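# Seat the extension bar fully in its bit-case slot

## Task

Slide the extension bar completely into the slot made for it in the bit case, oriented so its hex shank sits at the slot's narrow end, while keeping any drink can and any open parts bin upright.

## Robot and tools

Robot: two arms, left_arm (carrying a left hand) and right_arm (carrying a right hand). Base positions in the scene frame are left_arm (-0.040, +0.262, +0.026) m and right_arm (-0.014, -0.230, +0.034) m, each yawed only slightly. The scene frame has its origin at table height, midway between the nominal bases, with +z up, +x reaching out over the table, and left_arm on the +y side. Image left and right do not match arm names. A two-camera stand sits behind the arms.

Hand point: a point fixed to the palm, about 0.05 m in front of it and 0.15 m out from the wrist face. Its +z runs along the straight fingers, +y points out of the palm, and +x crosses the palm away from the thumb on the right hand (toward the thumb on the left hand). Straight fingertips extend 0.06 to 0.07 m past the point and sit 0.06 m behind it along -y. A wrist bracket on the little-finger side can strike objects.

The 28-number row (used by execute_actions and move), each value in [-1, 1]: left arm dx, dy, dz, rx, ry, rz; left hand little, ring, middle, index, thumb_bend, thumb_turn, force_limit, speed; then the same fourteen for the right arm. Always send all 28, even if one arm is idle. The six pose numbers are an offset, not a pose: they count from that arm's current Hand target and run along the Hand target's own axes. 1.0 equals 0.6 m of travel or 180 degrees of turn; rx, ry, rz form a single rotation vector. Sending six zeros re-requests the current Hand target. Repeating the same offset moves the arm further.

Hand numbers are absolute targets, not offsets. Fingers and thumb_bend: +1 straight, -1 curled. thumb_turn: +1 beside the palm, -1 across in front of it. force_limit maps -1 to about 0 N and +1 to 10 N at the fingertip (15 N for the two thumb motors). speed rises from near zero at -1 to full at +0.48 and stays full up to +1. For a soft grip close at speed -0.94 or below. No value means keep: to leave a hand unchanged, repeat the eight hand numbers last sent to it; if none were sent yet, use its hand_measured six values plus hand_force_limit and hand_speed. With the thumb turned in, the hand grips objects roughly 0.035 to 0.065 m thick, or a handle down to about 0.025 m. To tighten, raise force_limit and send a more-closed target than hand_measured; to loosen, send a more-open one.

Tools:
execute_actions(actions, cameras): actions is a list of actions; each action is a table of up to 15 rows, one row per 1/30 s step; a short table repeats its last row. Every row in an action counts from the pose at that action's start. An empty list returns images from all cameras.
move(target, speed, blend, blocking, cameras): target is one row or a list of up to 15 rows, all offsets from the same starting Hand targets. The hand point travels in a straight line. speed is in m/s, 0.002 to 4.3, default 0.25 (turn rate limit twice that in rad/s); one value or one per target. blend (m) rounds corners in a list; 0 stops at each. A move lasts at most 10 s. blocking=false returns early while motion continues.
wait(seconds): 0 to 10 s, arms hold their last command.
stop(): brakes a running move.
zoom_image(camera, region): camera is cam_high, cam_left_wrist or cam_right_wrist; region is [x0, y0, x1, y1] in pixels, at most 504 by 504, of that camera's latest image (each is 672x504).
show_instructions(): shows the reference pages.
finished_scene(scene): ends the scene for good.

Results: end_effector_position (m) and end_effector_quat_wxyz in the scene frame; Hand target, the last commanded pose after clipping, from which the next offsets count; joint positions, velocities and torques; hand_measured, hand_stopped_by (moving, target, force, stalled, fault) and hand_load_n, all in the six-motor order. A grip lost shows as hand_load_n near zero. A move adds a move: line (done, off_target, moving, held, fault) plus limits such as paced or held. Camera calibration is supplied for all three cameras; the wrist camera poses follow the joints.

Behaviour to expect: the arm tracks loosely and often rests 1 to 3 cm (sometimes 5 cm) below or short of the command; send the remaining distance as a new offset. Orientation is clipped to within 40 degrees of the measured one each step. Avoid paths close to an arm's own base.

Avoid: fast moves into contact, pushing far past a contact, dropping or releasing a moving part, knocking over the can or bin, anything leaving the table, and any contact or squeeze between the two hands, which can fail the task. Do not hold loads or stretched poses for long: motors heat, a MOTOR HOT line warns, and at 100 °C the arm drops for 30 to 60 s. An occasional outside push may shift loose objects.

Each tool is called by a JSON object that holds its "fn" and its "kwargs".

Reference images:

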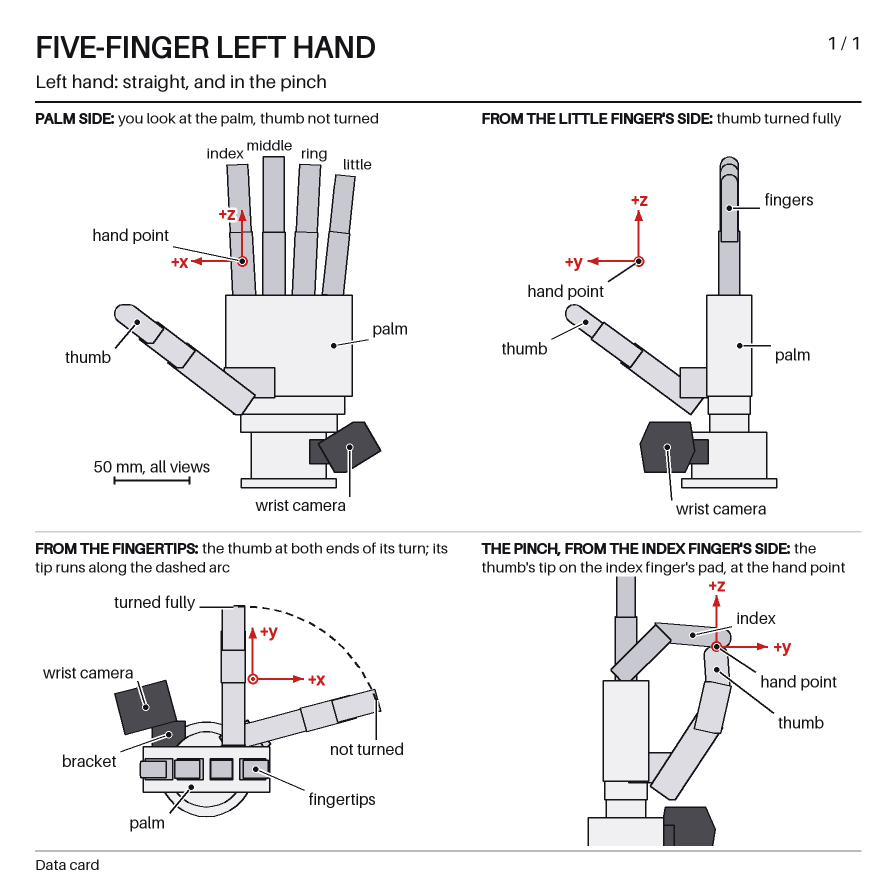

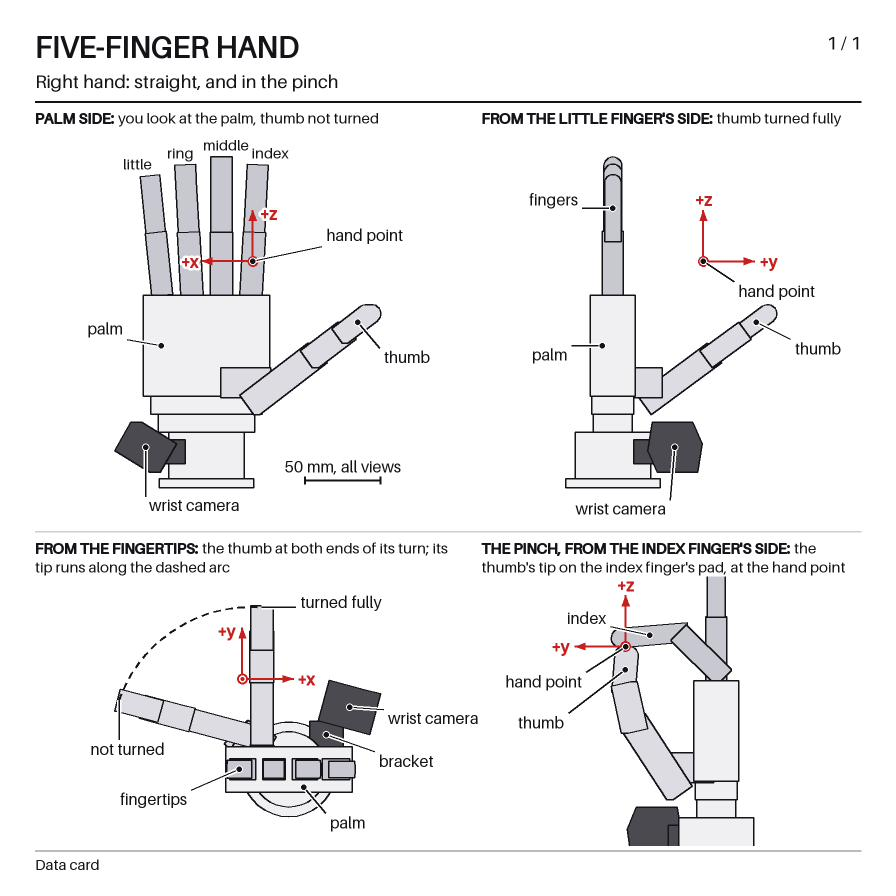

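## Session

{"fn": "execute_actions", "kwargs": {"actions": []}}

Scene clock: 0.00 s.
left_arm: end_effector_position=(+0.4745, +0.3742, +0.1791) hand_measured=(+1.000, +1.000, +1.000, +1.000, +1.000, +1.000) hand_load_n=(+0.0, +0.0, +0.0, +0.0, +0.0, +0.0) hand_stopped_by=(target, target, target, target, target, target) hand_force_limit=0.00 hand_speed=-0.80 end_effector_quat_wxyz=(+0.461, -0.078, +0.877, +0.113) | right_arm: end_effector_position=(+0.2107, -0.0900, +0.2043) hand_measured=(+1.000, +1.000, +1.000, +1.000, +1.000, +1.000) hand_load_n=(+0.0, +0.0, +0.0, +0.0, +0.0, +0.0) hand_stopped_by=(target, target, target, target, target, target) hand_force_limit=0.00 hand_speed=-0.80 end_effector_quat_wxyz=(-0.096, -0.566, +0.773, -0.270)
Joint positions: left_arm=[-0.012 1.347 0.811 -0.069 -0.269 1.541] | right_arm=[0.675 1.228 1.034 -1.637 0.527 1.084]
Joint velocities: within noise
Joint torques (N m): no reading
Heat: left arm: hottest waist 34 °C; right arm: hottest waist 29 °C.
Hand target: left_arm +0.4826, +0.3743, +0.1875; +0.469, -0.079, +0.872, +0.113 | right_arm +0.2157, -0.0856, +0.2097; -0.088, -0.565, +0.775, -0.270

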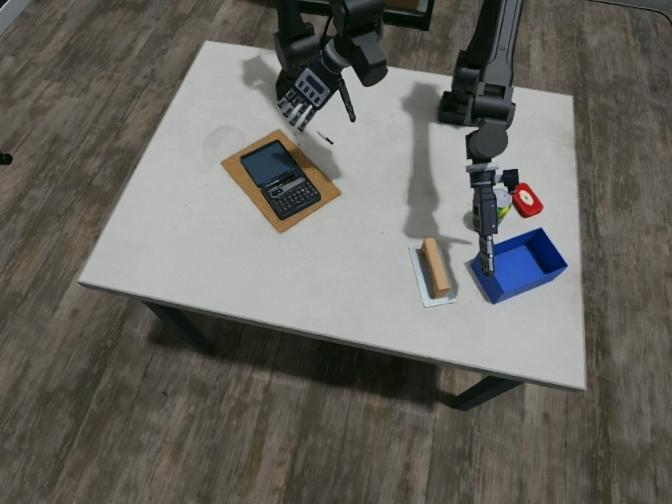

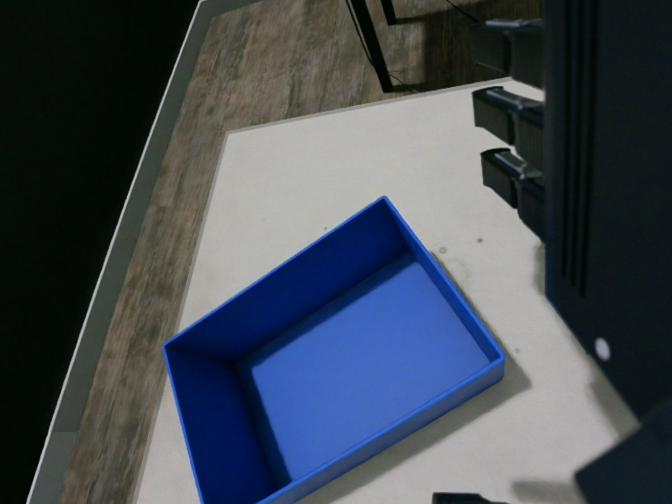

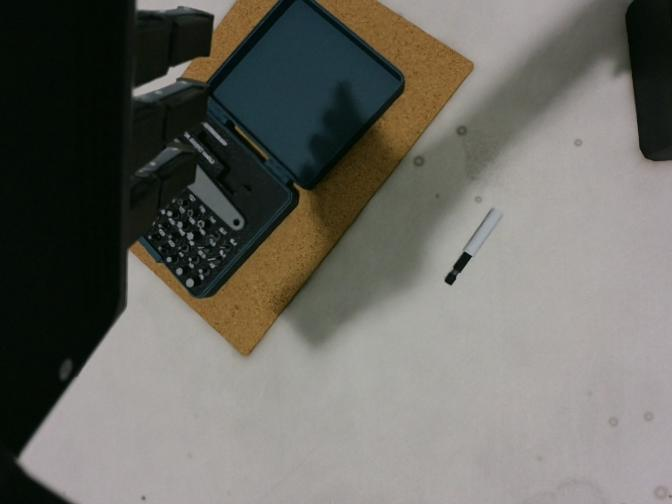

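{"fn": "zoom_image", "kwargs": {"camera": "cam_right_wrist", "region": [130, 80, 330, 230]}}

{"fn": "zoom_image", "kwargs": {"camera": "cam_right_wrist", "region": [420, 190, 540, 300]}}

{"fn": "zoom_image", "kwargs": {"camera": "cam_high", "region": [210, 90, 360, 240]}}

Scaled by 2.520 from the camera's 672x504 image, which has a finer 960x720 frame.

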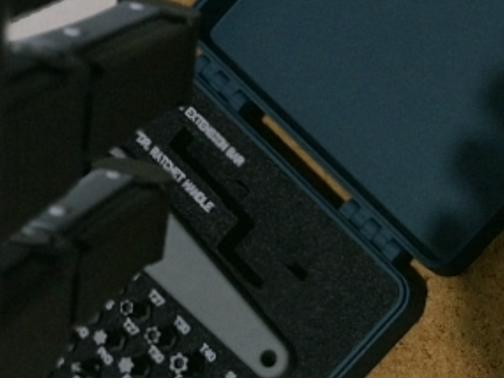

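Scaled by 4.200 from the camera's 672x504 image, which has a finer 960x720 frame.

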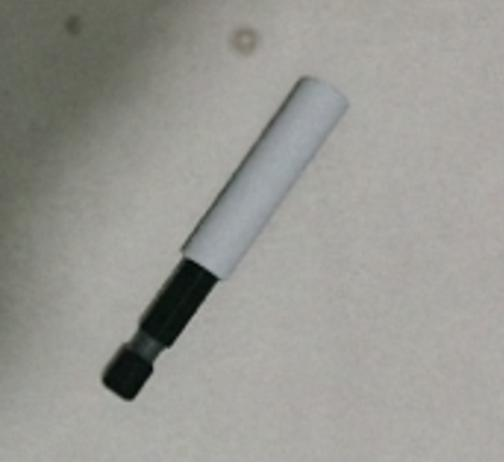

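Scaled by 3.360 from the camera's 672x504 image, which has a finer 960x720 frame.

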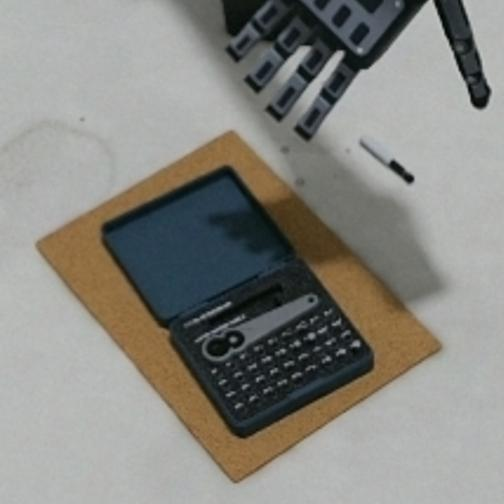

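{"fn": "move", "kwargs": {"target": [0,0,0,0,0,0,1,1,1,1,1,1,0,-0.8, 0,-0.2875,0.106,0,0,0,1,1,1,1,1,1,0,-0.8], "cameras": ["cam_right_wrist","cam_high"]}}

Scene clock: 84.77 s.
left_arm: end_effector_position=(+0.4745, +0.3742, +0.1791) hand_measured=(+1.000, +1.000, +1.000, +1.000, +1.000, +1.000) hand_load_n=(+0.0, +0.0, +0.0, +0.0, +0.0, +0.0) hand_stopped_by=(target, target, target, target, target, target) hand_force_limit=0.00 hand_speed=-0.80 end_effector_quat_wxyz=(+0.461, -0.078, +0.877, +0.113) | right_arm: end_effector_position=(+0.3670, -0.1604, +0.2039) hand_measured=(+1.000, +1.000, +1.000, +1.000, +1.000, +1.000) hand_load_n=(+0.0, +0.0, +0.0, +0.0, +0.0, +0.0) hand_stopped_by=(target, target, target, target, target, target) hand_force_limit=0.00 hand_speed=-0.80 end_effector_quat_wxyz=(-0.101, -0.566, +0.773, -0.267)
Joint positions: left_arm=[-0.012 1.347 0.811 -0.069 -0.269 1.541] | right_arm=[0.292 1.461 1.26 -1.405 0.578 0.642]
Joint torques (N m): left_arm=[1.08 -9.64 11.34 1.25 -0.13 -0.14] | right_arm=[0.5 -9.35 12.42 0.44 0.31 -0.05]
Heat: left arm: hottest shoulder 34 °C; right arm: hottest elbow 32 °C.
Hand target: left_arm +0.4826, +0.3743, +0.1875; +0.469, -0.079, +0.872, +0.113 | right_arm +0.3856, -0.1558, +0.2114; -0.088, -0.565, +0.775, -0.270
Off the commanded pose: left_arm 0.012 m, 1 deg | right_arm 0.020 m, 2 deg.
move: off_target (left_arm, right_arm)
camera_calibration:
cam_right_wrist: T_world_to_cam=[[-0.984337, -0.00658808, -0.176172, 0.394737], [0.000445955, 0.999205, -0.0398578, 0.174203], [0.176294, -0.0393121, -0.983552, 0.242806], [0, 0, 0, 1]] pos_world=[0.345671, -0.161919, 0.315297]
Images, in order (width x height): cam_high 672x504, cam_right_wrist 672x504.

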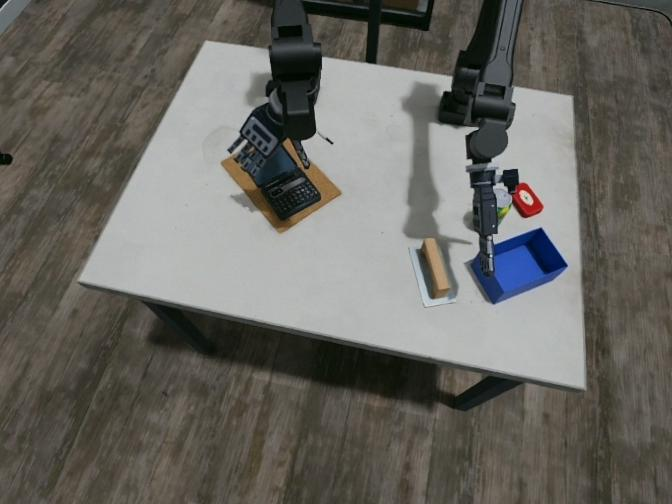

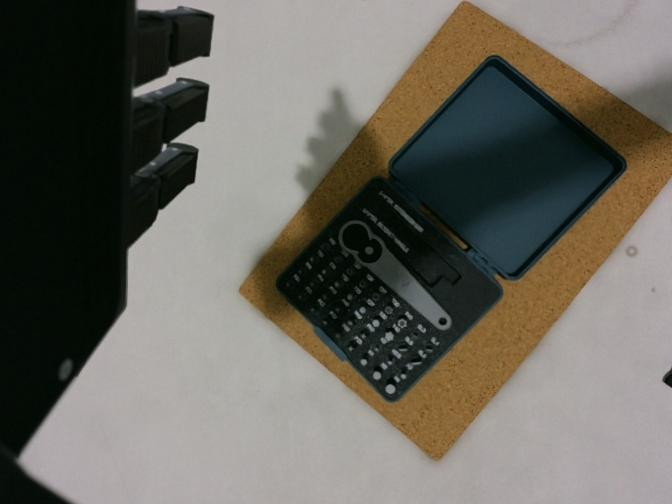

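{"fn": "zoom_image", "kwargs": {"camera": "cam_right_wrist", "region": [340, 170, 520, 340]}}

Scaled by 2.800 from the camera's 672x504 image, which has a finer 960x720 frame.

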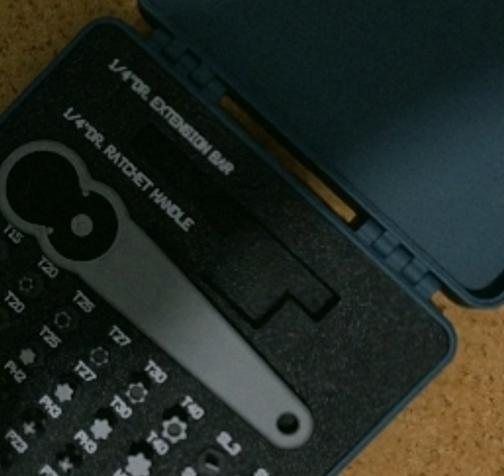

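{"fn": "move", "kwargs": {"target": [0,0,0,0,0,0,1,1,1,1,1,1,0,-0.8, -0.058,-0.0845,0.119,0,0,0,1,1,1,1,1,1,0,-0.8], "cameras": ["cam_right_wrist"]}}

{"fn": "zoom_image", "kwargs": {"camera": "cam_right_wrist", "region": [440, 130, 640, 330]}}

Scene clock: 102.20 s.
left_arm: end_effector_position=(+0.4745, +0.3742, +0.1791) hand_measured=(+1.000, +1.000, +1.000, +1.000, +1.000, +1.000) hand_load_n=(+0.0, +0.0, +0.0, +0.0, +0.0, +0.0) hand_stopped_by=(target, target, target, target, target, target) hand_force_limit=0.00 hand_speed=-0.80 end_effector_quat_wxyz=(+0.461, -0.078, +0.877, +0.113) | right_arm: end_effector_position=(+0.4371, -0.1779, +0.1455) hand_measured=(+1.000, +1.000, +1.000, +1.000, +1.000, +1.000) hand_load_n=(+0.0, +0.0, +0.0, +0.0, +0.0, +0.0) hand_stopped_by=(target, target, target, target, target, target) hand_force_limit=0.00 hand_speed=-0.80 end_effector_quat_wxyz=(-0.102, -0.567, +0.774, -0.265)
Joint positions: left_arm=[-0.012 1.347 0.811 -0.069 -0.269 1.541] | right_arm=[0.21 1.652 1.325 -1.23 0.576 0.545]
Joint torques (N m): left_arm=[0.44 -9.93 11.45 1.26 -0.15 -0.12] | right_arm=[0.5 -12.28 12.01 0.58 0.32 -0.01]
Heat: left arm: hottest shoulder 34 °C; right arm: hottest elbow 34 °C.
Hand target: left_arm +0.4826, +0.3743, +0.1875; +0.469, -0.079, +0.872, +0.113 | right_arm +0.4563, -0.1748, +0.1521; -0.088, -0.565, +0.775, -0.270
Off the commanded pose: left_arm 0.012 m, 1 deg | right_arm 0.021 m, 2 deg.
move: off_target (left_arm, right_arm)
camera_calibration:
cam_right_wrist: T_world_to_cam=[[-0.985096, -0.00542732, -0.171921, 0.453271], [0.0011597, 0.99927, -0.0381905, 0.188818], [0.172003, -0.0378207, -0.98437, 0.174586], [0, 0, 0, 1]] pos_world=[0.416267, -0.179617, 0.256996]
Images, in order (width x height): cam_right_wrist 672x504.

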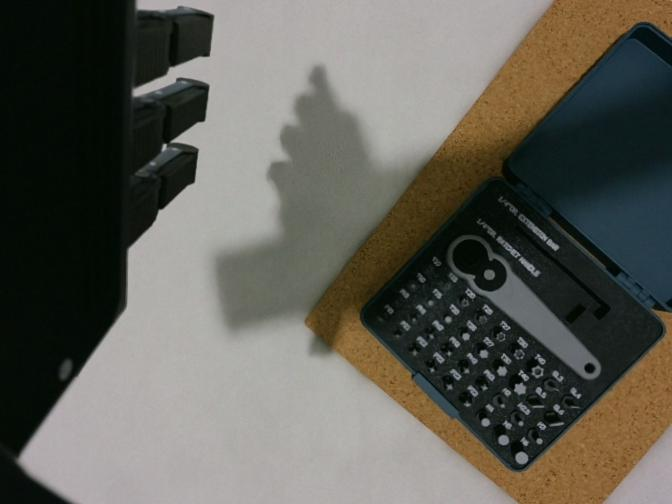

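Scaled by 2.520 from the camera's 672x504 image, which has a finer 960x720 frame.

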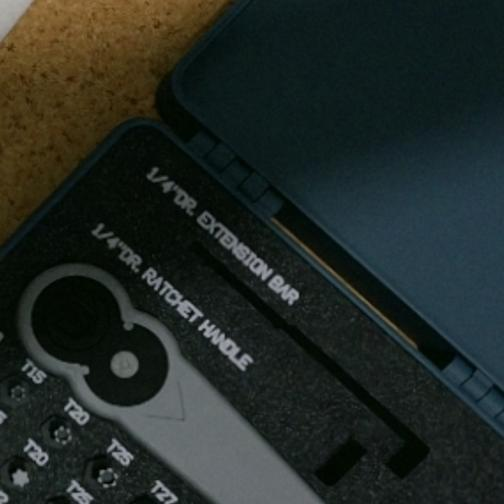

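{"fn": "zoom_image", "kwargs": {"camera": "cam_right_wrist", "region": [500, 210, 630, 340]}}

Scaled by 3.877 from the camera's 672x504 image, which has a finer 960x720 frame.

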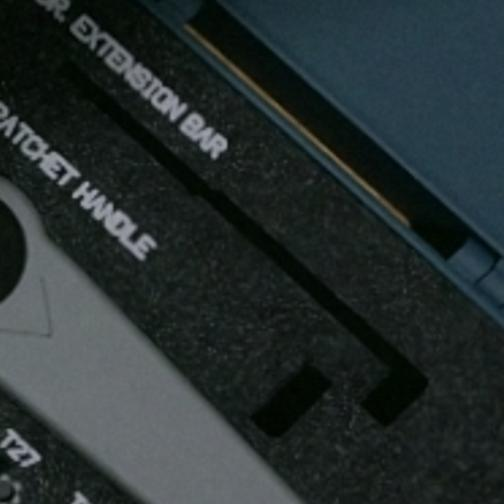

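{"fn": "move", "kwargs": {"target": [[0,0,0,0,0,0,1,1,1,1,1,1,0,-0.8, 0.0225,0.2997,-0.162,0,0,0,-1,-1,-1,1,1,1,0,0],[0,0,0,0,0,0,1,1,1,1,1,1,0,-0.8, -0.0225,0.649,-0.1915,0,0,0,-1,-1,-1,1,1,1,0,0]], "blend": [0.05,0], "cameras": ["cam_right_wrist","cam_high"]}}

Scene clock: 273.33 s.
left_arm: end_effector_position=(+0.4745, +0.3742, +0.1791) hand_measured=(+1.000, +1.000, +1.000, +1.000, +1.000, +1.000) hand_load_n=(+0.0, +0.0, +0.0, +0.0, +0.0, +0.0) hand_stopped_by=(target, target, target, target, target, target) hand_force_limit=0.00 hand_speed=-0.80 end_effector_quat_wxyz=(+0.461, -0.078, +0.877, +0.113) | right_arm: end_effector_position=(+0.0856, -0.0183, +0.1217) hand_measured=(-1.000, -1.000, -1.000, +1.000, +1.000, +1.000) hand_load_n=(+0.0, +0.0, +0.0, +0.0, +0.0, +0.5) hand_stopped_by=(target, target, target, target, target, target) hand_force_limit=0.00 hand_speed=0.00 end_effector_quat_wxyz=(-0.078, -0.565, +0.778, -0.262)
Joint positions: left_arm=[-0.012 1.347 0.811 -0.069 -0.269 1.541] | right_arm=[1.151 1.27 0.836 -1.57 0.357 1.578]
Joint torques (N m): left_arm=[0.38 -9.58 11.52 1.14 -0.17 -0.16] | right_arm=[1.44 -5.25 7.47 -0.9 0.09 0.07]
Heat: left arm: hottest elbow 36 °C; right arm: hottest elbow 37 °C.
Hand target: left_arm +0.4826, +0.3743, +0.1875; +0.469, -0.079, +0.872, +0.113 | right_arm +0.0824, -0.0199, +0.1187; -0.088, -0.565, +0.775, -0.269
Off the commanded pose: left_arm 0.012 m, 1 deg | right_arm 0.005 m, 1 deg.
move: off_target (left_arm)
camera_calibration:
cam_right_wrist: T_world_to_cam=[[-0.978163, -0.00338481, -0.207812, 0.107648], [-0.00263937, 0.999989, -0.00386426, 0.0249548], [0.207823, -0.00323138, -0.978161, 0.214442], [0, 0, 0, 1]] pos_world=[0.0607978, -0.0238973, 0.232225]
Images, in order (width x height): cam_high 672x504, cam_right_wrist 672x504.

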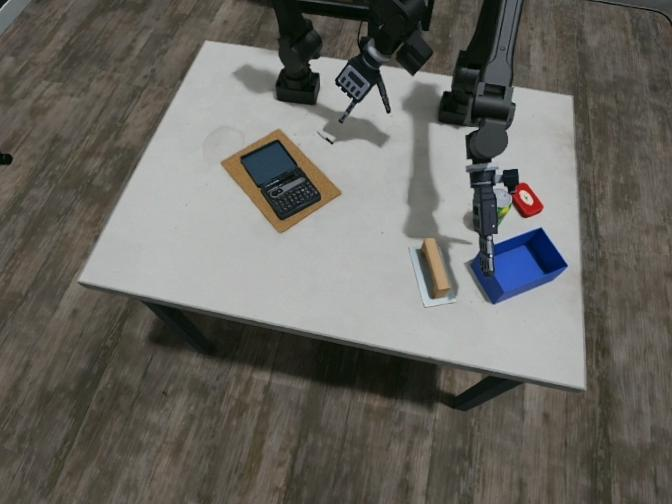

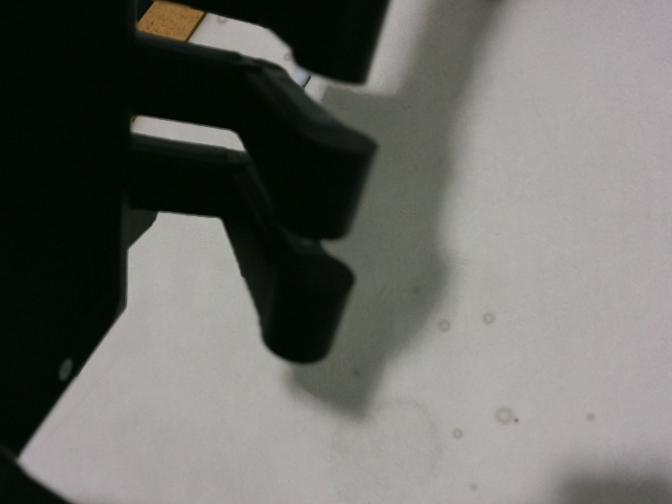

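{"fn": "move", "kwargs": {"target": [0,0,0,0,0,0,1,1,1,1,1,1,0,-0.8, 0,0,0,0,0,0,1,1,0.6,1,1,1,0,0.2], "cameras": ["cam_right_wrist"]}}

{"fn": "zoom_image", "kwargs": {"camera": "cam_right_wrist", "region": [100, 0, 350, 250]}}

Scene clock: 283.67 s.
left_arm: end_effector_position=(+0.4745, +0.3742, +0.1791) hand_measured=(+1.000, +1.000, +1.000, +1.000, +1.000, +1.000) hand_load_n=(+0.0, +0.0, +0.0, +0.0, +0.0, +0.0) hand_stopped_by=(target, target, target, target, target, target) hand_force_limit=0.00 hand_speed=-0.80 end_effector_quat_wxyz=(+0.461, -0.078, +0.877, +0.113) | right_arm: end_effector_position=(+0.0856, -0.0182, +0.1217) hand_measured=(+1.000, +1.000, +0.600, +1.000, +1.000, +1.000) hand_load_n=(+0.0, +0.0, +0.0, +0.0, +0.0, +0.0) hand_stopped_by=(target, target, target, target, target, target) hand_force_limit=0.00 hand_speed=0.20 end_effector_quat_wxyz=(-0.078, -0.565, +0.779, -0.262)
Joint positions: left_arm=[-0.012 1.347 0.811 -0.069 -0.269 1.541] | right_arm=[1.151 1.27 0.836 -1.57 0.356 1.579]
Joint torques (N m): left_arm=[0.32 -9 11.37 1.21 -0.17 -0.11] | right_arm=[1.44 -5.36 7.46 -0.9 0.13 0.11]
Heat: left arm: hottest elbow 36 °C; right arm: hottest elbow 36 °C.
Hand target: left_arm +0.4826, +0.3743, +0.1875; +0.469, -0.079, +0.872, +0.113 | right_arm +0.0825, -0.0199, +0.1187; -0.088, -0.565, +0.775, -0.269
Off the commanded pose: left_arm 0.012 m, 1 deg | right_arm 0.005 m, 1 deg.
move: off_target (left_arm)
camera_calibration:
cam_right_wrist: T_world_to_cam=[[-0.978184, -0.00200879, -0.207729, 0.107564], [-0.0013329, 0.999993, -0.00339362, 0.0246652], [0.207735, -0.0030427, -0.97818, 0.214477], [0, 0, 0, 1]] pos_world=[0.0606956, -0.0237964, 0.232225]
Images, in order (width x height): cam_right_wrist 672x504.

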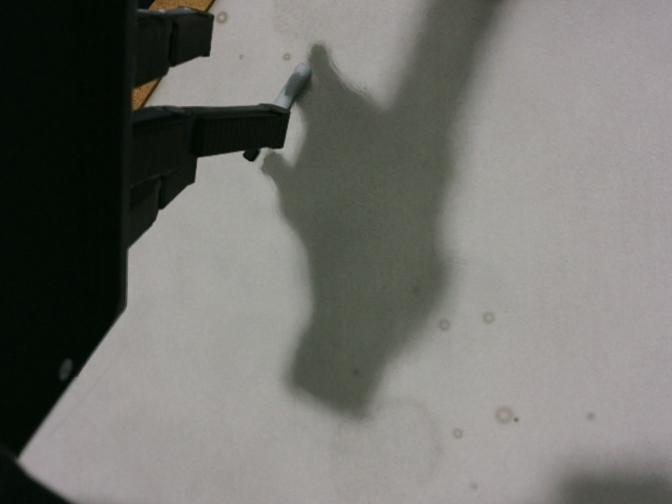

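Scaled by 2.016 from the camera's 672x504 image, which has a finer 960x720 frame.

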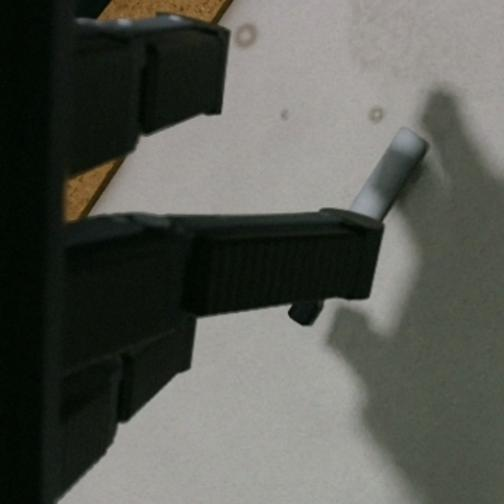

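{"fn": "move", "kwargs": {"target": [0,0,0,0,0,0,1,1,1,1,1,1,0,-0.8, -0.0222,0.0397,0.0925,0,0,0,1,1,0.6,1,1,1,0,0.2], "cameras": ["cam_right_wrist"]}}

{"fn": "zoom_image", "kwargs": {"camera": "cam_right_wrist", "region": [100, 0, 350, 250]}}

Scene clock: 307.67 s.
left_arm: end_effector_position=(+0.4745, +0.3742, +0.1791) hand_measured=(+1.000, +1.000, +1.000, +1.000, +1.000, +1.000) hand_load_n=(+0.0, +0.0, +0.0, +0.0, +0.0, +0.0) hand_stopped_by=(target, target, target, target, target, target) hand_force_limit=0.00 hand_speed=-0.80 end_effector_quat_wxyz=(+0.461, -0.078, +0.877, +0.113) | right_arm: end_effector_position=(+0.0768, -0.0323, +0.0645) hand_measured=(+1.000, +1.000, +0.600, +1.000, +1.000, +1.000) hand_load_n=(+0.0, +0.0, +0.0, +0.0, +0.0, +0.0) hand_stopped_by=(target, target, target, target, target, target) hand_force_limit=0.00 hand_speed=0.20 end_effector_quat_wxyz=(-0.084, -0.565, +0.777, -0.266)
Joint positions: left_arm=[-0.012 1.347 0.811 -0.069 -0.269 1.541] | right_arm=[1.161 1.33 0.712 -1.404 0.352 1.588]
Joint torques (N m): left_arm=[0.21 -9.82 11.49 1.46 -0.11 -0.17] | right_arm=[1.49 -5.3 6.24 -0.25 0.11 0.1]
Heat: left arm: hottest elbow 36 °C; right arm: hottest elbow 35 °C.
Hand target: left_arm +0.4826, +0.3743, +0.1875; +0.469, -0.079, +0.872, +0.113 | right_arm +0.0744, -0.0324, +0.0587; -0.088, -0.565, +0.775, -0.269
Off the commanded pose: left_arm 0.012 m, 1 deg | right_arm 0.006 m, 1 deg.
move: off_target (left_arm)
camera_calibration:
cam_right_wrist: T_world_to_cam=[[-0.979374, -0.00527599, -0.201986, 0.0867135], [-0.00180977, 0.999848, -0.0173415, 0.0395346], [0.202047, -0.0166183, -0.979235, 0.160379], [0, 0, 0, 1]] pos_world=[0.0525924, -0.0364058, 0.175249]
Images, in order (width x height): cam_right_wrist 672x504.

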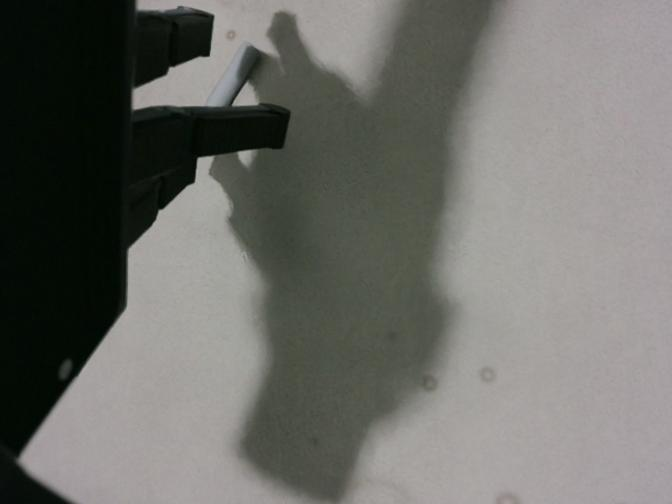

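Scaled by 2.016 from the camera's 672x504 image, which has a finer 960x720 frame.

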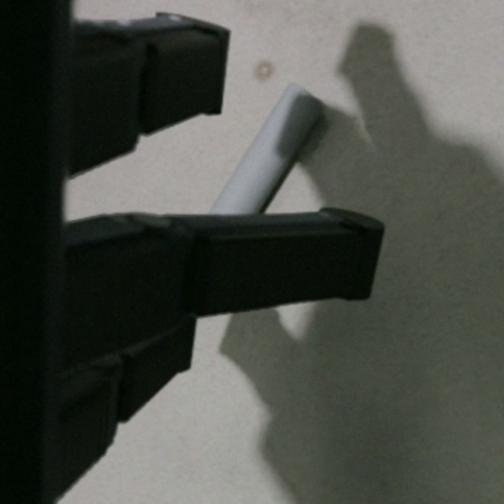

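{"fn": "move", "kwargs": {"target": [[0,0,0,0,0,0,1,1,1,1,1,1,0,-0.8, -0.0162,0.0117,0.0308,0,0,0,1,1,0.6,1,1,1,0,0.2],[0,0,0,0,0,0,1,1,1,1,1,1,0,-0.8, -0.0063,-0.04,0.0557,0,0,0,1,1,0.6,1,1,1,0,0.2]], "speed": 0.08, "cameras": ["cam_right_wrist","cam_high"]}}

{"fn": "zoom_image", "kwargs": {"camera": "cam_high", "region": [290, 80, 390, 180]}}

Scene clock: 317.17 s.
left_arm: end_effector_position=(+0.4745, +0.3742, +0.1791) hand_measured=(+1.000, +1.000, +1.000, +1.000, +1.000, +1.000) hand_load_n=(+0.0, +0.0, +0.0, +0.0, +0.0, +0.0) hand_stopped_by=(target, target, target, target, target, target) hand_force_limit=0.00 hand_speed=-0.80 end_effector_quat_wxyz=(+0.461, -0.078, +0.877, +0.113) | right_arm: end_effector_position=(+0.1009, -0.0499, +0.0386) hand_measured=(+1.000, +1.000, +0.600, +1.000, +1.000, +1.000) hand_load_n=(+0.0, +0.0, +0.0, -0.5, +0.0, +0.0) hand_stopped_by=(target, target, target, target, target, target) hand_force_limit=0.00 hand_speed=0.20 end_effector_quat_wxyz=(-0.091, -0.567, +0.772, -0.273)
Joint positions: left_arm=[-0.012 1.347 0.811 -0.069 -0.269 1.541] | right_arm=[1.059 1.377 0.668 -1.296 0.402 1.486]
Joint torques (N m): left_arm=[0.5 -9.35 11.34 1.33 -0.14 -0.16] | right_arm=[-0.21 -7.36 5.44 0.1 0.31 -0.04]
Heat: left arm: hottest elbow 36 °C; right arm: hottest elbow 34 °C.
Hand target: left_arm +0.4826, +0.3743, +0.1875; +0.469, -0.079, +0.872, +0.113 | right_arm +0.1035, -0.0518, +0.0366; -0.088, -0.565, +0.775, -0.270
Off the commanded pose: left_arm 0.012 m, 1 deg | right_arm 0.004 m, 1 deg.
move: off_target (left_arm)
camera_calibration:
cam_right_wrist: T_world_to_cam=[[-0.980154, -0.0142415, -0.197726, 0.104503], [-0.00698059, 0.999277, -0.0373705, 0.0580119], [0.198115, -0.0352486, -0.979545, 0.129399], [0, 0, 0, 1]] pos_world=[0.077198, -0.0519206, 0.149583]
Images, in order (width x height): cam_high 672x504, cam_right_wrist 672x504.

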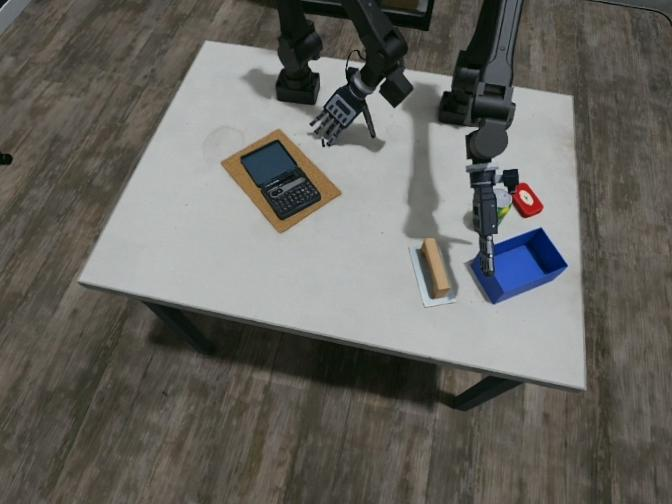

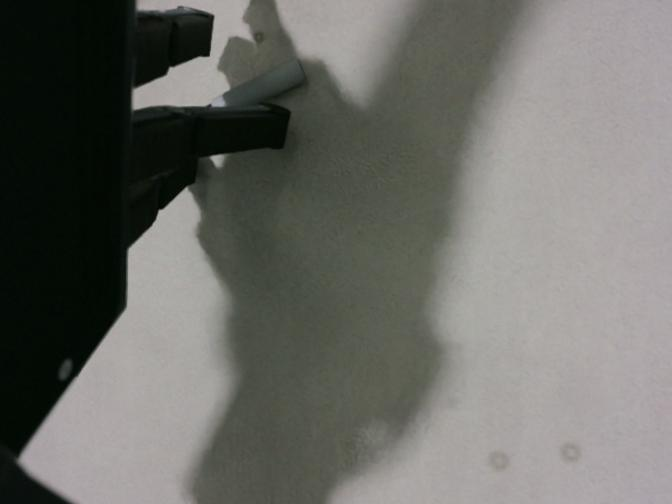

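Scaled by 5.040 from the camera's 672x504 image, which has a finer 960x720 frame.

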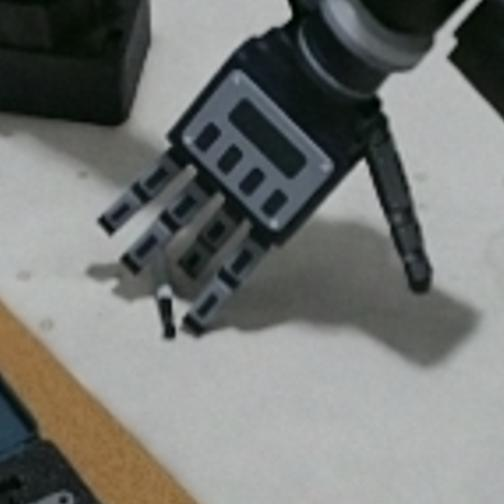

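{"fn": "move", "kwargs": {"target": [[0,0,0,0,0,0,1,1,1,1,1,1,0,-0.8, 0.0218,-0.0137,0.0108,0,0,0,1,1,0.6,1,1,1,0,0.2],[0,0,0,0,0,0,1,1,1,1,1,1,0,-0.8, 0.0022,-0.0016,-0.0042,0,0,0,1,1,0.6,1,1,1,0,0.2],[0,0,0,0,0,0,1,1,1,1,1,1,0,-0.8, 0.0736,-0.0532,-0.14,0,0,0,1,1,0.6,1,1,1,0,0.2]], "speed": [0.08,0.1,0.2], "cameras": ["cam_right_wrist"]}}

{"fn": "zoom_image", "kwargs": {"camera": "cam_right_wrist", "region": [100, 0, 350, 250]}}

Scene clock: 362.03 s.
left_arm: end_effector_position=(+0.4745, +0.3742, +0.1791) hand_measured=(+1.000, +1.000, +1.000, +1.000, +1.000, +1.000) hand_load_n=(+0.5, +0.0, +0.0, +0.0, +0.0, +0.0) hand_stopped_by=(target, target, target, target, target, target) hand_force_limit=0.00 hand_speed=-0.80 end_effector_quat_wxyz=(+0.461, -0.078, +0.877, +0.113) | right_arm: end_effector_position=(+0.0978, -0.0664, +0.1236) hand_measured=(+1.000, +1.000, +0.600, +1.000, +1.000, +1.000) hand_load_n=(+0.0, +0.0, +0.0, +0.0, +0.0, +0.0) hand_stopped_by=(target, target, target, target, target, target) hand_force_limit=0.00 hand_speed=0.20 end_effector_quat_wxyz=(-0.106, -0.566, +0.769, -0.277)
Joint positions: left_arm=[-0.012 1.347 0.811 -0.069 -0.269 1.541] | right_arm=[1.036 1.208 0.776 -1.597 0.406 1.466]
Joint torques (N m): left_arm=[0.56 -9.76 11.18 1.31 -0.08 -0.15] | right_arm=[1.38 -6.48 10.62 -0.94 0.14 0.11]
Heat: left arm: hottest elbow 36 °C; right arm: hottest elbow 32 °C.
Hand target: left_arm +0.4826, +0.3743, +0.1875; +0.469, -0.079, +0.872, +0.113 | right_arm +0.1035, -0.0519, +0.1367; -0.088, -0.565, +0.775, -0.270
Off the commanded pose: left_arm 0.012 m, 1 deg | right_arm 0.020 m, 2 deg.
move: off_target (left_arm, right_arm)
camera_calibration:
cam_right_wrist: T_world_to_cam=[[-0.983903, -0.0152437, -0.178049, 0.115886], [-0.0038674, 0.997938, -0.0640673, 0.0805467], [0.178659, -0.0623474, -0.981934, 0.212989], [0, 0, 0, 1]] pos_world=[0.0762797, -0.0653347, 0.234935]
Images, in order (width x height): cam_right_wrist 672x504.

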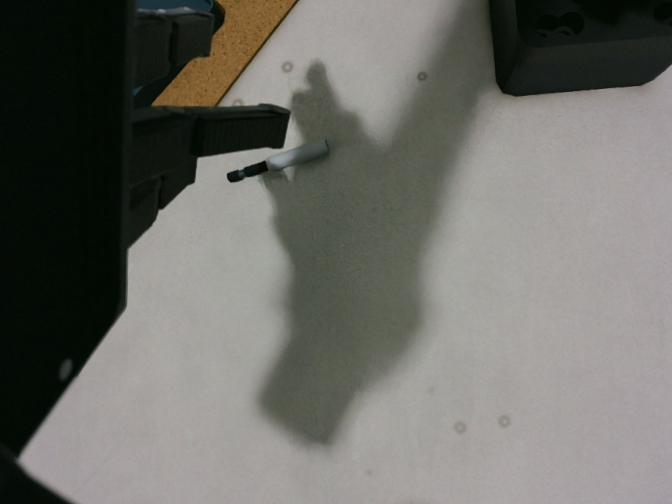

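Scaled by 2.016 from the camera's 672x504 image, which has a finer 960x720 frame.

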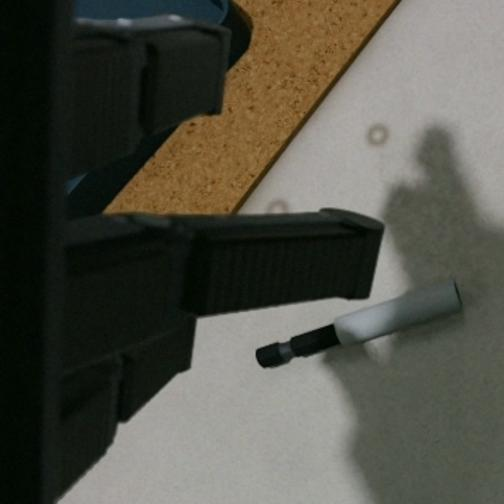

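{"fn": "move", "kwargs": {"target": [[0,0,0,0,0,0,1,1,1,1,1,1,0,-0.8, 0.1513,-0.2747,-0.0411,-0.0834,-0.164,-0.0962,1,1,0.25,0.25,0.2,-1,0,0.2],[0,0,0,0,0,0,1,1,1,1,1,1,0,-0.8, 0.0565,-0.0892,0.1367,0.2439,-0.4602,-0.5173,1,1,0.25,0.25,0.2,-1,0,0.2]], "speed": 0.3, "blend": [0.04,0], "cameras": ["cam_right_wrist","cam_high"]}}

Scene clock: 405.70 s.
left_arm: end_effector_position=(+0.4745, +0.3742, +0.1791) hand_measured=(+1.000, +1.000, +1.000, +1.000, +1.000, +1.000) hand_load_n=(+0.0, +0.0, +0.0, +0.0, +0.0, +0.0) hand_stopped_by=(target, target, target, target, target, target) hand_force_limit=0.00 hand_speed=-0.80 end_effector_quat_wxyz=(+0.461, -0.078, +0.877, +0.113) | right_arm: end_effector_position=(+0.1568, -0.1325, +0.1019) hand_measured=(+1.000, +1.000, +0.250, +0.250, +0.200, -1.000) hand_load_n=(+0.0, +0.0, +0.0, +0.0, +0.0, +0.0) hand_stopped_by=(target, target, target, target, target, target) hand_force_limit=0.00 hand_speed=0.20 end_effector_quat_wxyz=(-0.404, +0.910, +0.086, -0.028)
Joint positions: left_arm=[-0.012 1.347 0.811 -0.069 -0.269 1.541] | right_arm=[-0.029 1.044 0.565 -1.267 -0.82 -1.831]
Joint torques (N m): left_arm=[-0.67 -10.11 11.48 1.22 -0.15 -0.14] | right_arm=[0.21 -2.55 7.66 -0.31 -0.75 -0.05]
Heat: left arm: hottest elbow 36 °C; right arm: hottest elbow 33 °C.
Hand target: left_arm +0.4826, +0.3743, +0.1875; +0.469, -0.079, +0.872, +0.113 | right_arm +0.1549, -0.1340, +0.0999; -0.406, +0.909, +0.081, -0.036
Off the commanded pose: left_arm 0.012 m, 1 deg | right_arm 0.003 m, 1 deg.
move: off_target (left_arm)
camera_calibration:
cam_right_wrist: T_world_to_cam=[[0.381215, -0.58496, -0.715889, -0.0656535], [-0.73582, -0.660783, 0.148104, 0.0187494], [-0.559682, 0.470306, -0.682326, 0.332918], [0, 0, 0, 1]] pos_world=[0.225153, -0.182589, 0.177381]
Images, in order (width x height): cam_high 672x504, cam_right_wrist 672x504.

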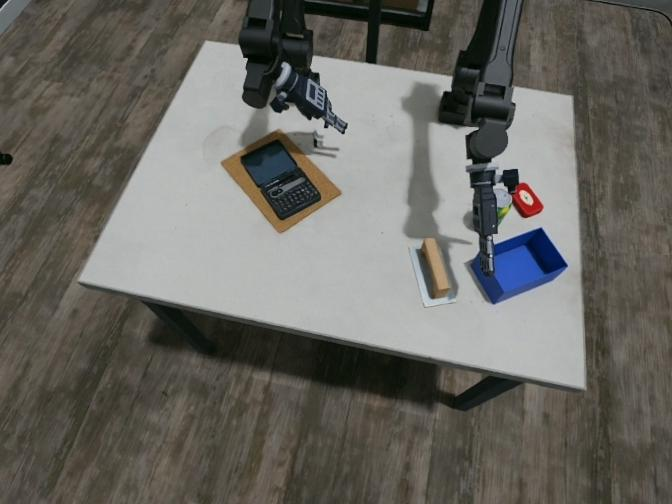

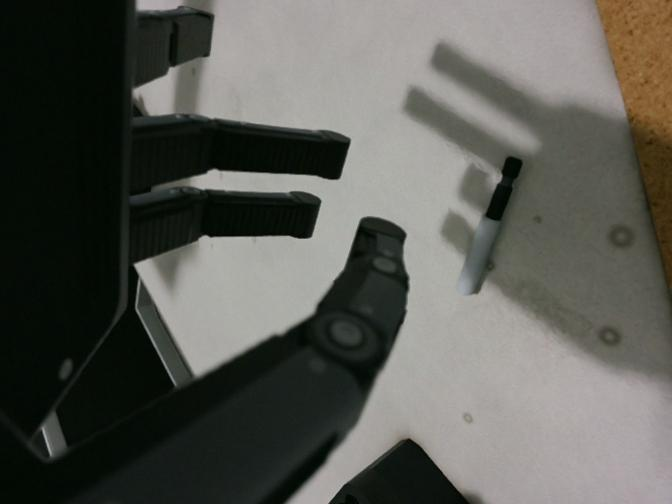

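{"fn": "move", "kwargs": {"target": [0,0,0,0,0,0,1,1,1,1,1,1,0,-0.8, -0.0323,0.0527,0.0462,0.0777,0.0137,0.0096,1,1,0.1,0.1,0.2,-1,0,0.2], "cameras": ["cam_right_wrist"]}}

Scene clock: 451.07 s.
left_arm: end_effector_position=(+0.4745, +0.3742, +0.1791) hand_measured=(+1.000, +1.000, +1.000, +1.000, +1.000, +1.000) hand_load_n=(+0.0, +0.0, +0.0, +0.0, +0.0, +0.0) hand_stopped_by=(target, target, target, target, target, target) hand_force_limit=0.00 hand_speed=-0.80 end_effector_quat_wxyz=(+0.461, -0.078, +0.877, +0.113) | right_arm: end_effector_position=(+0.1358, -0.1360, +0.0611) hand_measured=(+1.000, +1.000, +0.100, +0.100, +0.200, -1.000) hand_load_n=(+0.0, +0.0, +0.0, +0.0, +0.0, +0.0) hand_stopped_by=(target, target, target, target, target, target) hand_force_limit=0.00 hand_speed=0.20 end_effector_quat_wxyz=(-0.492, +0.869, +0.041, -0.031)
Joint positions: left_arm=[-0.012 1.347 0.811 -0.069 -0.269 1.541] | right_arm=[-0.222 1.228 0.457 -1.26 -0.961 -2.097]
Joint torques (N m): left_arm=[-0.03 -9.82 11.52 1.26 -0.1 -0.1] | right_arm=[0.32 -2.9 5.65 -0.1 -0.78 -0.02]
Heat: left arm: hottest elbow 36 °C; right arm: hottest elbow 33 °C.
Hand target: left_arm +0.4826, +0.3743, +0.1875; +0.469, -0.079, +0.872, +0.113 | right_arm +0.1360, -0.1379, +0.0578; -0.515, +0.855, +0.054, -0.032
Off the commanded pose: left_arm 0.012 m, 1 deg | right_arm 0.004 m, 3 deg.
joint sent to its limit (right arm) — joint 6 (wrist roll), lower limit. The joint targets are off in orientation, not in position.
move: off_target (left_arm, right_arm)
camera_calibration:
cam_right_wrist: T_world_to_cam=[[0.294892, -0.462226, -0.836293, -0.0531769], [-0.779178, -0.622932, 0.0695472, 0.0228107], [-0.5531, 0.631113, -0.543854, 0.307583], [0, 0, 0, 1]] pos_world=[0.203579, -0.20449, 0.121222]
Images, in order (width x height): cam_right_wrist 672x504.

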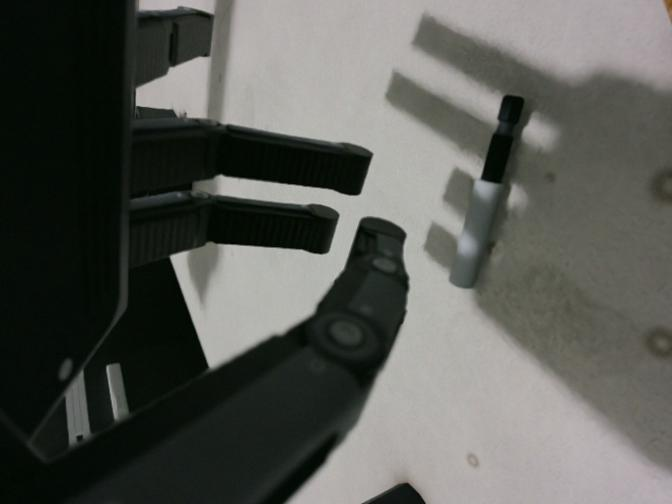

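{"fn": "move", "kwargs": {"target": [0,0,0,0,0,0,1,1,1,1,1,1,0,-0.8, 0,0,0,0,0,0,1,1,-0.5,-0.5,0.2,-1,-0.7,-0.7], "cameras": ["cam_right_wrist"]}}

Scene clock: 476.23 s.
left_arm: end_effector_position=(+0.4745, +0.3742, +0.1791) hand_measured=(+1.000, +1.000, +1.000, +1.000, +1.000, +1.000) hand_load_n=(+0.0, +0.0, +0.0, +0.0, +0.0, +0.0) hand_stopped_by=(target, target, target, target, target, target) hand_force_limit=0.00 hand_speed=-0.80 end_effector_quat_wxyz=(+0.461, -0.078, +0.877, +0.113) | right_arm: end_effector_position=(+0.1359, -0.1360, +0.0611) hand_measured=(+1.000, +1.000, -0.256, -0.284, +0.200, -1.000) hand_load_n=(+0.0, +0.0, +4.5, +3.0, +1.0, +0.0) hand_stopped_by=(target, target, force, force, target, target) hand_force_limit=-0.70 hand_speed=-0.70 end_effector_quat_wxyz=(-0.492, +0.869, +0.041, -0.031)
Joint positions: left_arm=[-0.012 1.347 0.811 -0.069 -0.269 1.541] | right_arm=[-0.222 1.228 0.457 -1.26 -0.961 -2.098]
Joint torques (N m): left_arm=[0.56 -9.29 11.7 0.95 -0.13 -0.09] | right_arm=[0.09 -3.02 5.64 -0.06 -0.76 -0.03]
Heat: left arm: hottest elbow 36 °C; right arm: hottest elbow 31 °C.
Hand target: left_arm +0.4826, +0.3743, +0.1875; +0.469, -0.079, +0.872, +0.113 | right_arm +0.1361, -0.1379, +0.0578; -0.515, +0.855, +0.054, -0.032
Off the commanded pose: left_arm 0.012 m, 1 deg | right_arm 0.004 m, 3 deg.
joint sent to its limit (right arm) — joint 6 (wrist roll), lower limit. The joint targets are off in orientation, not in position.
move: off_target (left_arm, right_arm)
camera_calibration:
cam_right_wrist: T_world_to_cam=[[0.29558, -0.461816, -0.836277, -0.0531878], [-0.779109, -0.62311, 0.0687247, 0.0229228], [-0.55283, 0.631237, -0.543984, 0.307506], [0, 0, 0, 1]] pos_world=[0.203579, -0.204389, 0.121223]
Images, in order (width x height): cam_right_wrist 672x504.

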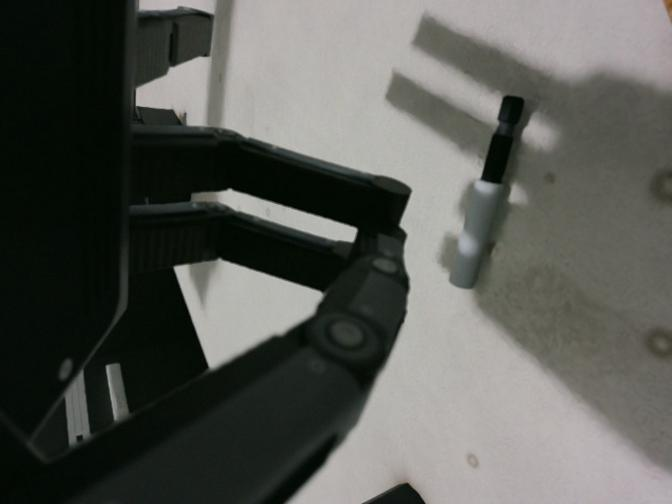

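{"fn": "move", "kwargs": {"target": [0,0,0,0,0,0,1,1,1,1,1,1,0,-0.8, 0.0053,0.0612,0.0382,-0.0168,0.0043,0.0077,1,1,0.0,0.0,0.25,-1,0,0.2], "speed": 0.04, "cameras": ["cam_right_wrist","cam_high"]}}

{"fn": "zoom_image", "kwargs": {"camera": "cam_right_wrist", "region": [270, 120, 520, 340]}}

Scene clock: 518.27 s.
left_arm: end_effector_position=(+0.4745, +0.3742, +0.1791) hand_measured=(+1.000, +1.000, +1.000, +1.000, +1.000, +1.000) hand_load_n=(+0.0, +0.0, +0.0, +0.0, +0.0, +0.0) hand_stopped_by=(target, target, target, target, target, target) hand_force_limit=0.00 hand_speed=-0.80 end_effector_quat_wxyz=(+0.461, -0.078, +0.877, +0.113) | right_arm: end_effector_position=(+0.1436, -0.1364, +0.0208) hand_measured=(+1.000, +1.000, +0.000, +0.000, +0.250, -1.000) hand_load_n=(+0.0, +0.0, -4.5, +0.0, +0.0, +0.0) hand_stopped_by=(target, target, target, target, target, target) hand_force_limit=0.00 hand_speed=0.20 end_effector_quat_wxyz=(-0.492, +0.869, +0.040, -0.022)
Joint positions: left_arm=[-0.012 1.347 0.811 -0.069 -0.269 1.541] | right_arm=[-0.222 1.367 0.42 -1.057 -0.968 -2.083]
Joint torques (N m): left_arm=[1.08 -8.88 11.38 1.25 -0.15 -0.12] | right_arm=[1.44 -3.31 4.18 0.24 -0.63 0.05]
Heat: left arm: hottest elbow 36 °C; right arm: hottest elbow 30 °C.
Hand target: left_arm +0.4826, +0.3743, +0.1875; +0.469, -0.079, +0.872, +0.113 | right_arm +0.1388, -0.1344, +0.0146; -0.492, +0.869, +0.040, -0.031
Off the commanded pose: left_arm 0.012 m, 1 deg | right_arm 0.008 m, 1 deg.
move: off_target (left_arm)
camera_calibration:
cam_right_wrist: T_world_to_cam=[[0.30291, -0.465482, -0.831608, -0.0910073], [-0.7865, -0.614889, 0.0576974, 0.0337654], [-0.538204, 0.636583, -0.552358, 0.288887], [0, 0, 0, 1]] pos_world=[0.209604, -0.205501, 0.0819386]
Images, in order (width x height): cam_high 672x504, cam_right_wrist 672x504.

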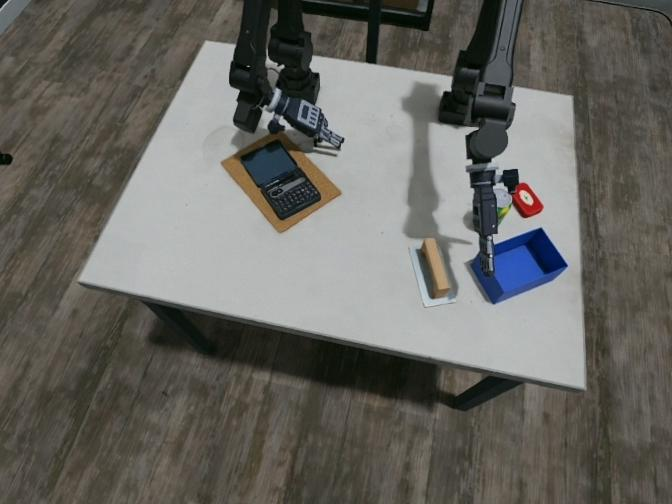

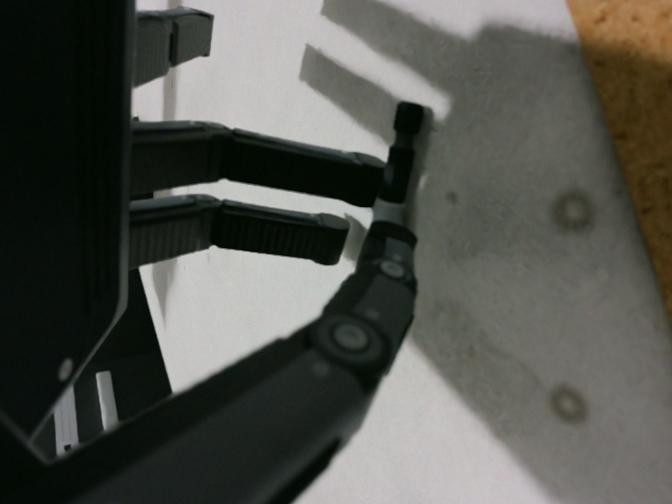

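Scaled by 2.016 from the camera's 672x504 image, which has a finer 960x720 frame.

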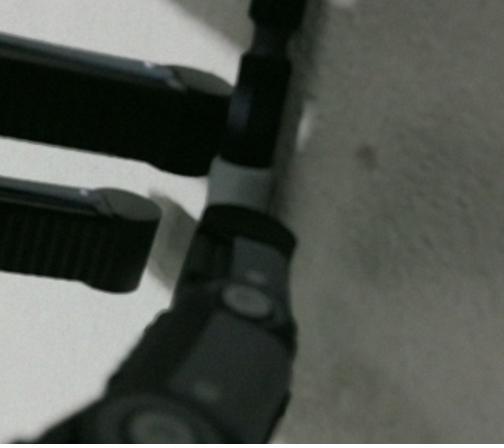

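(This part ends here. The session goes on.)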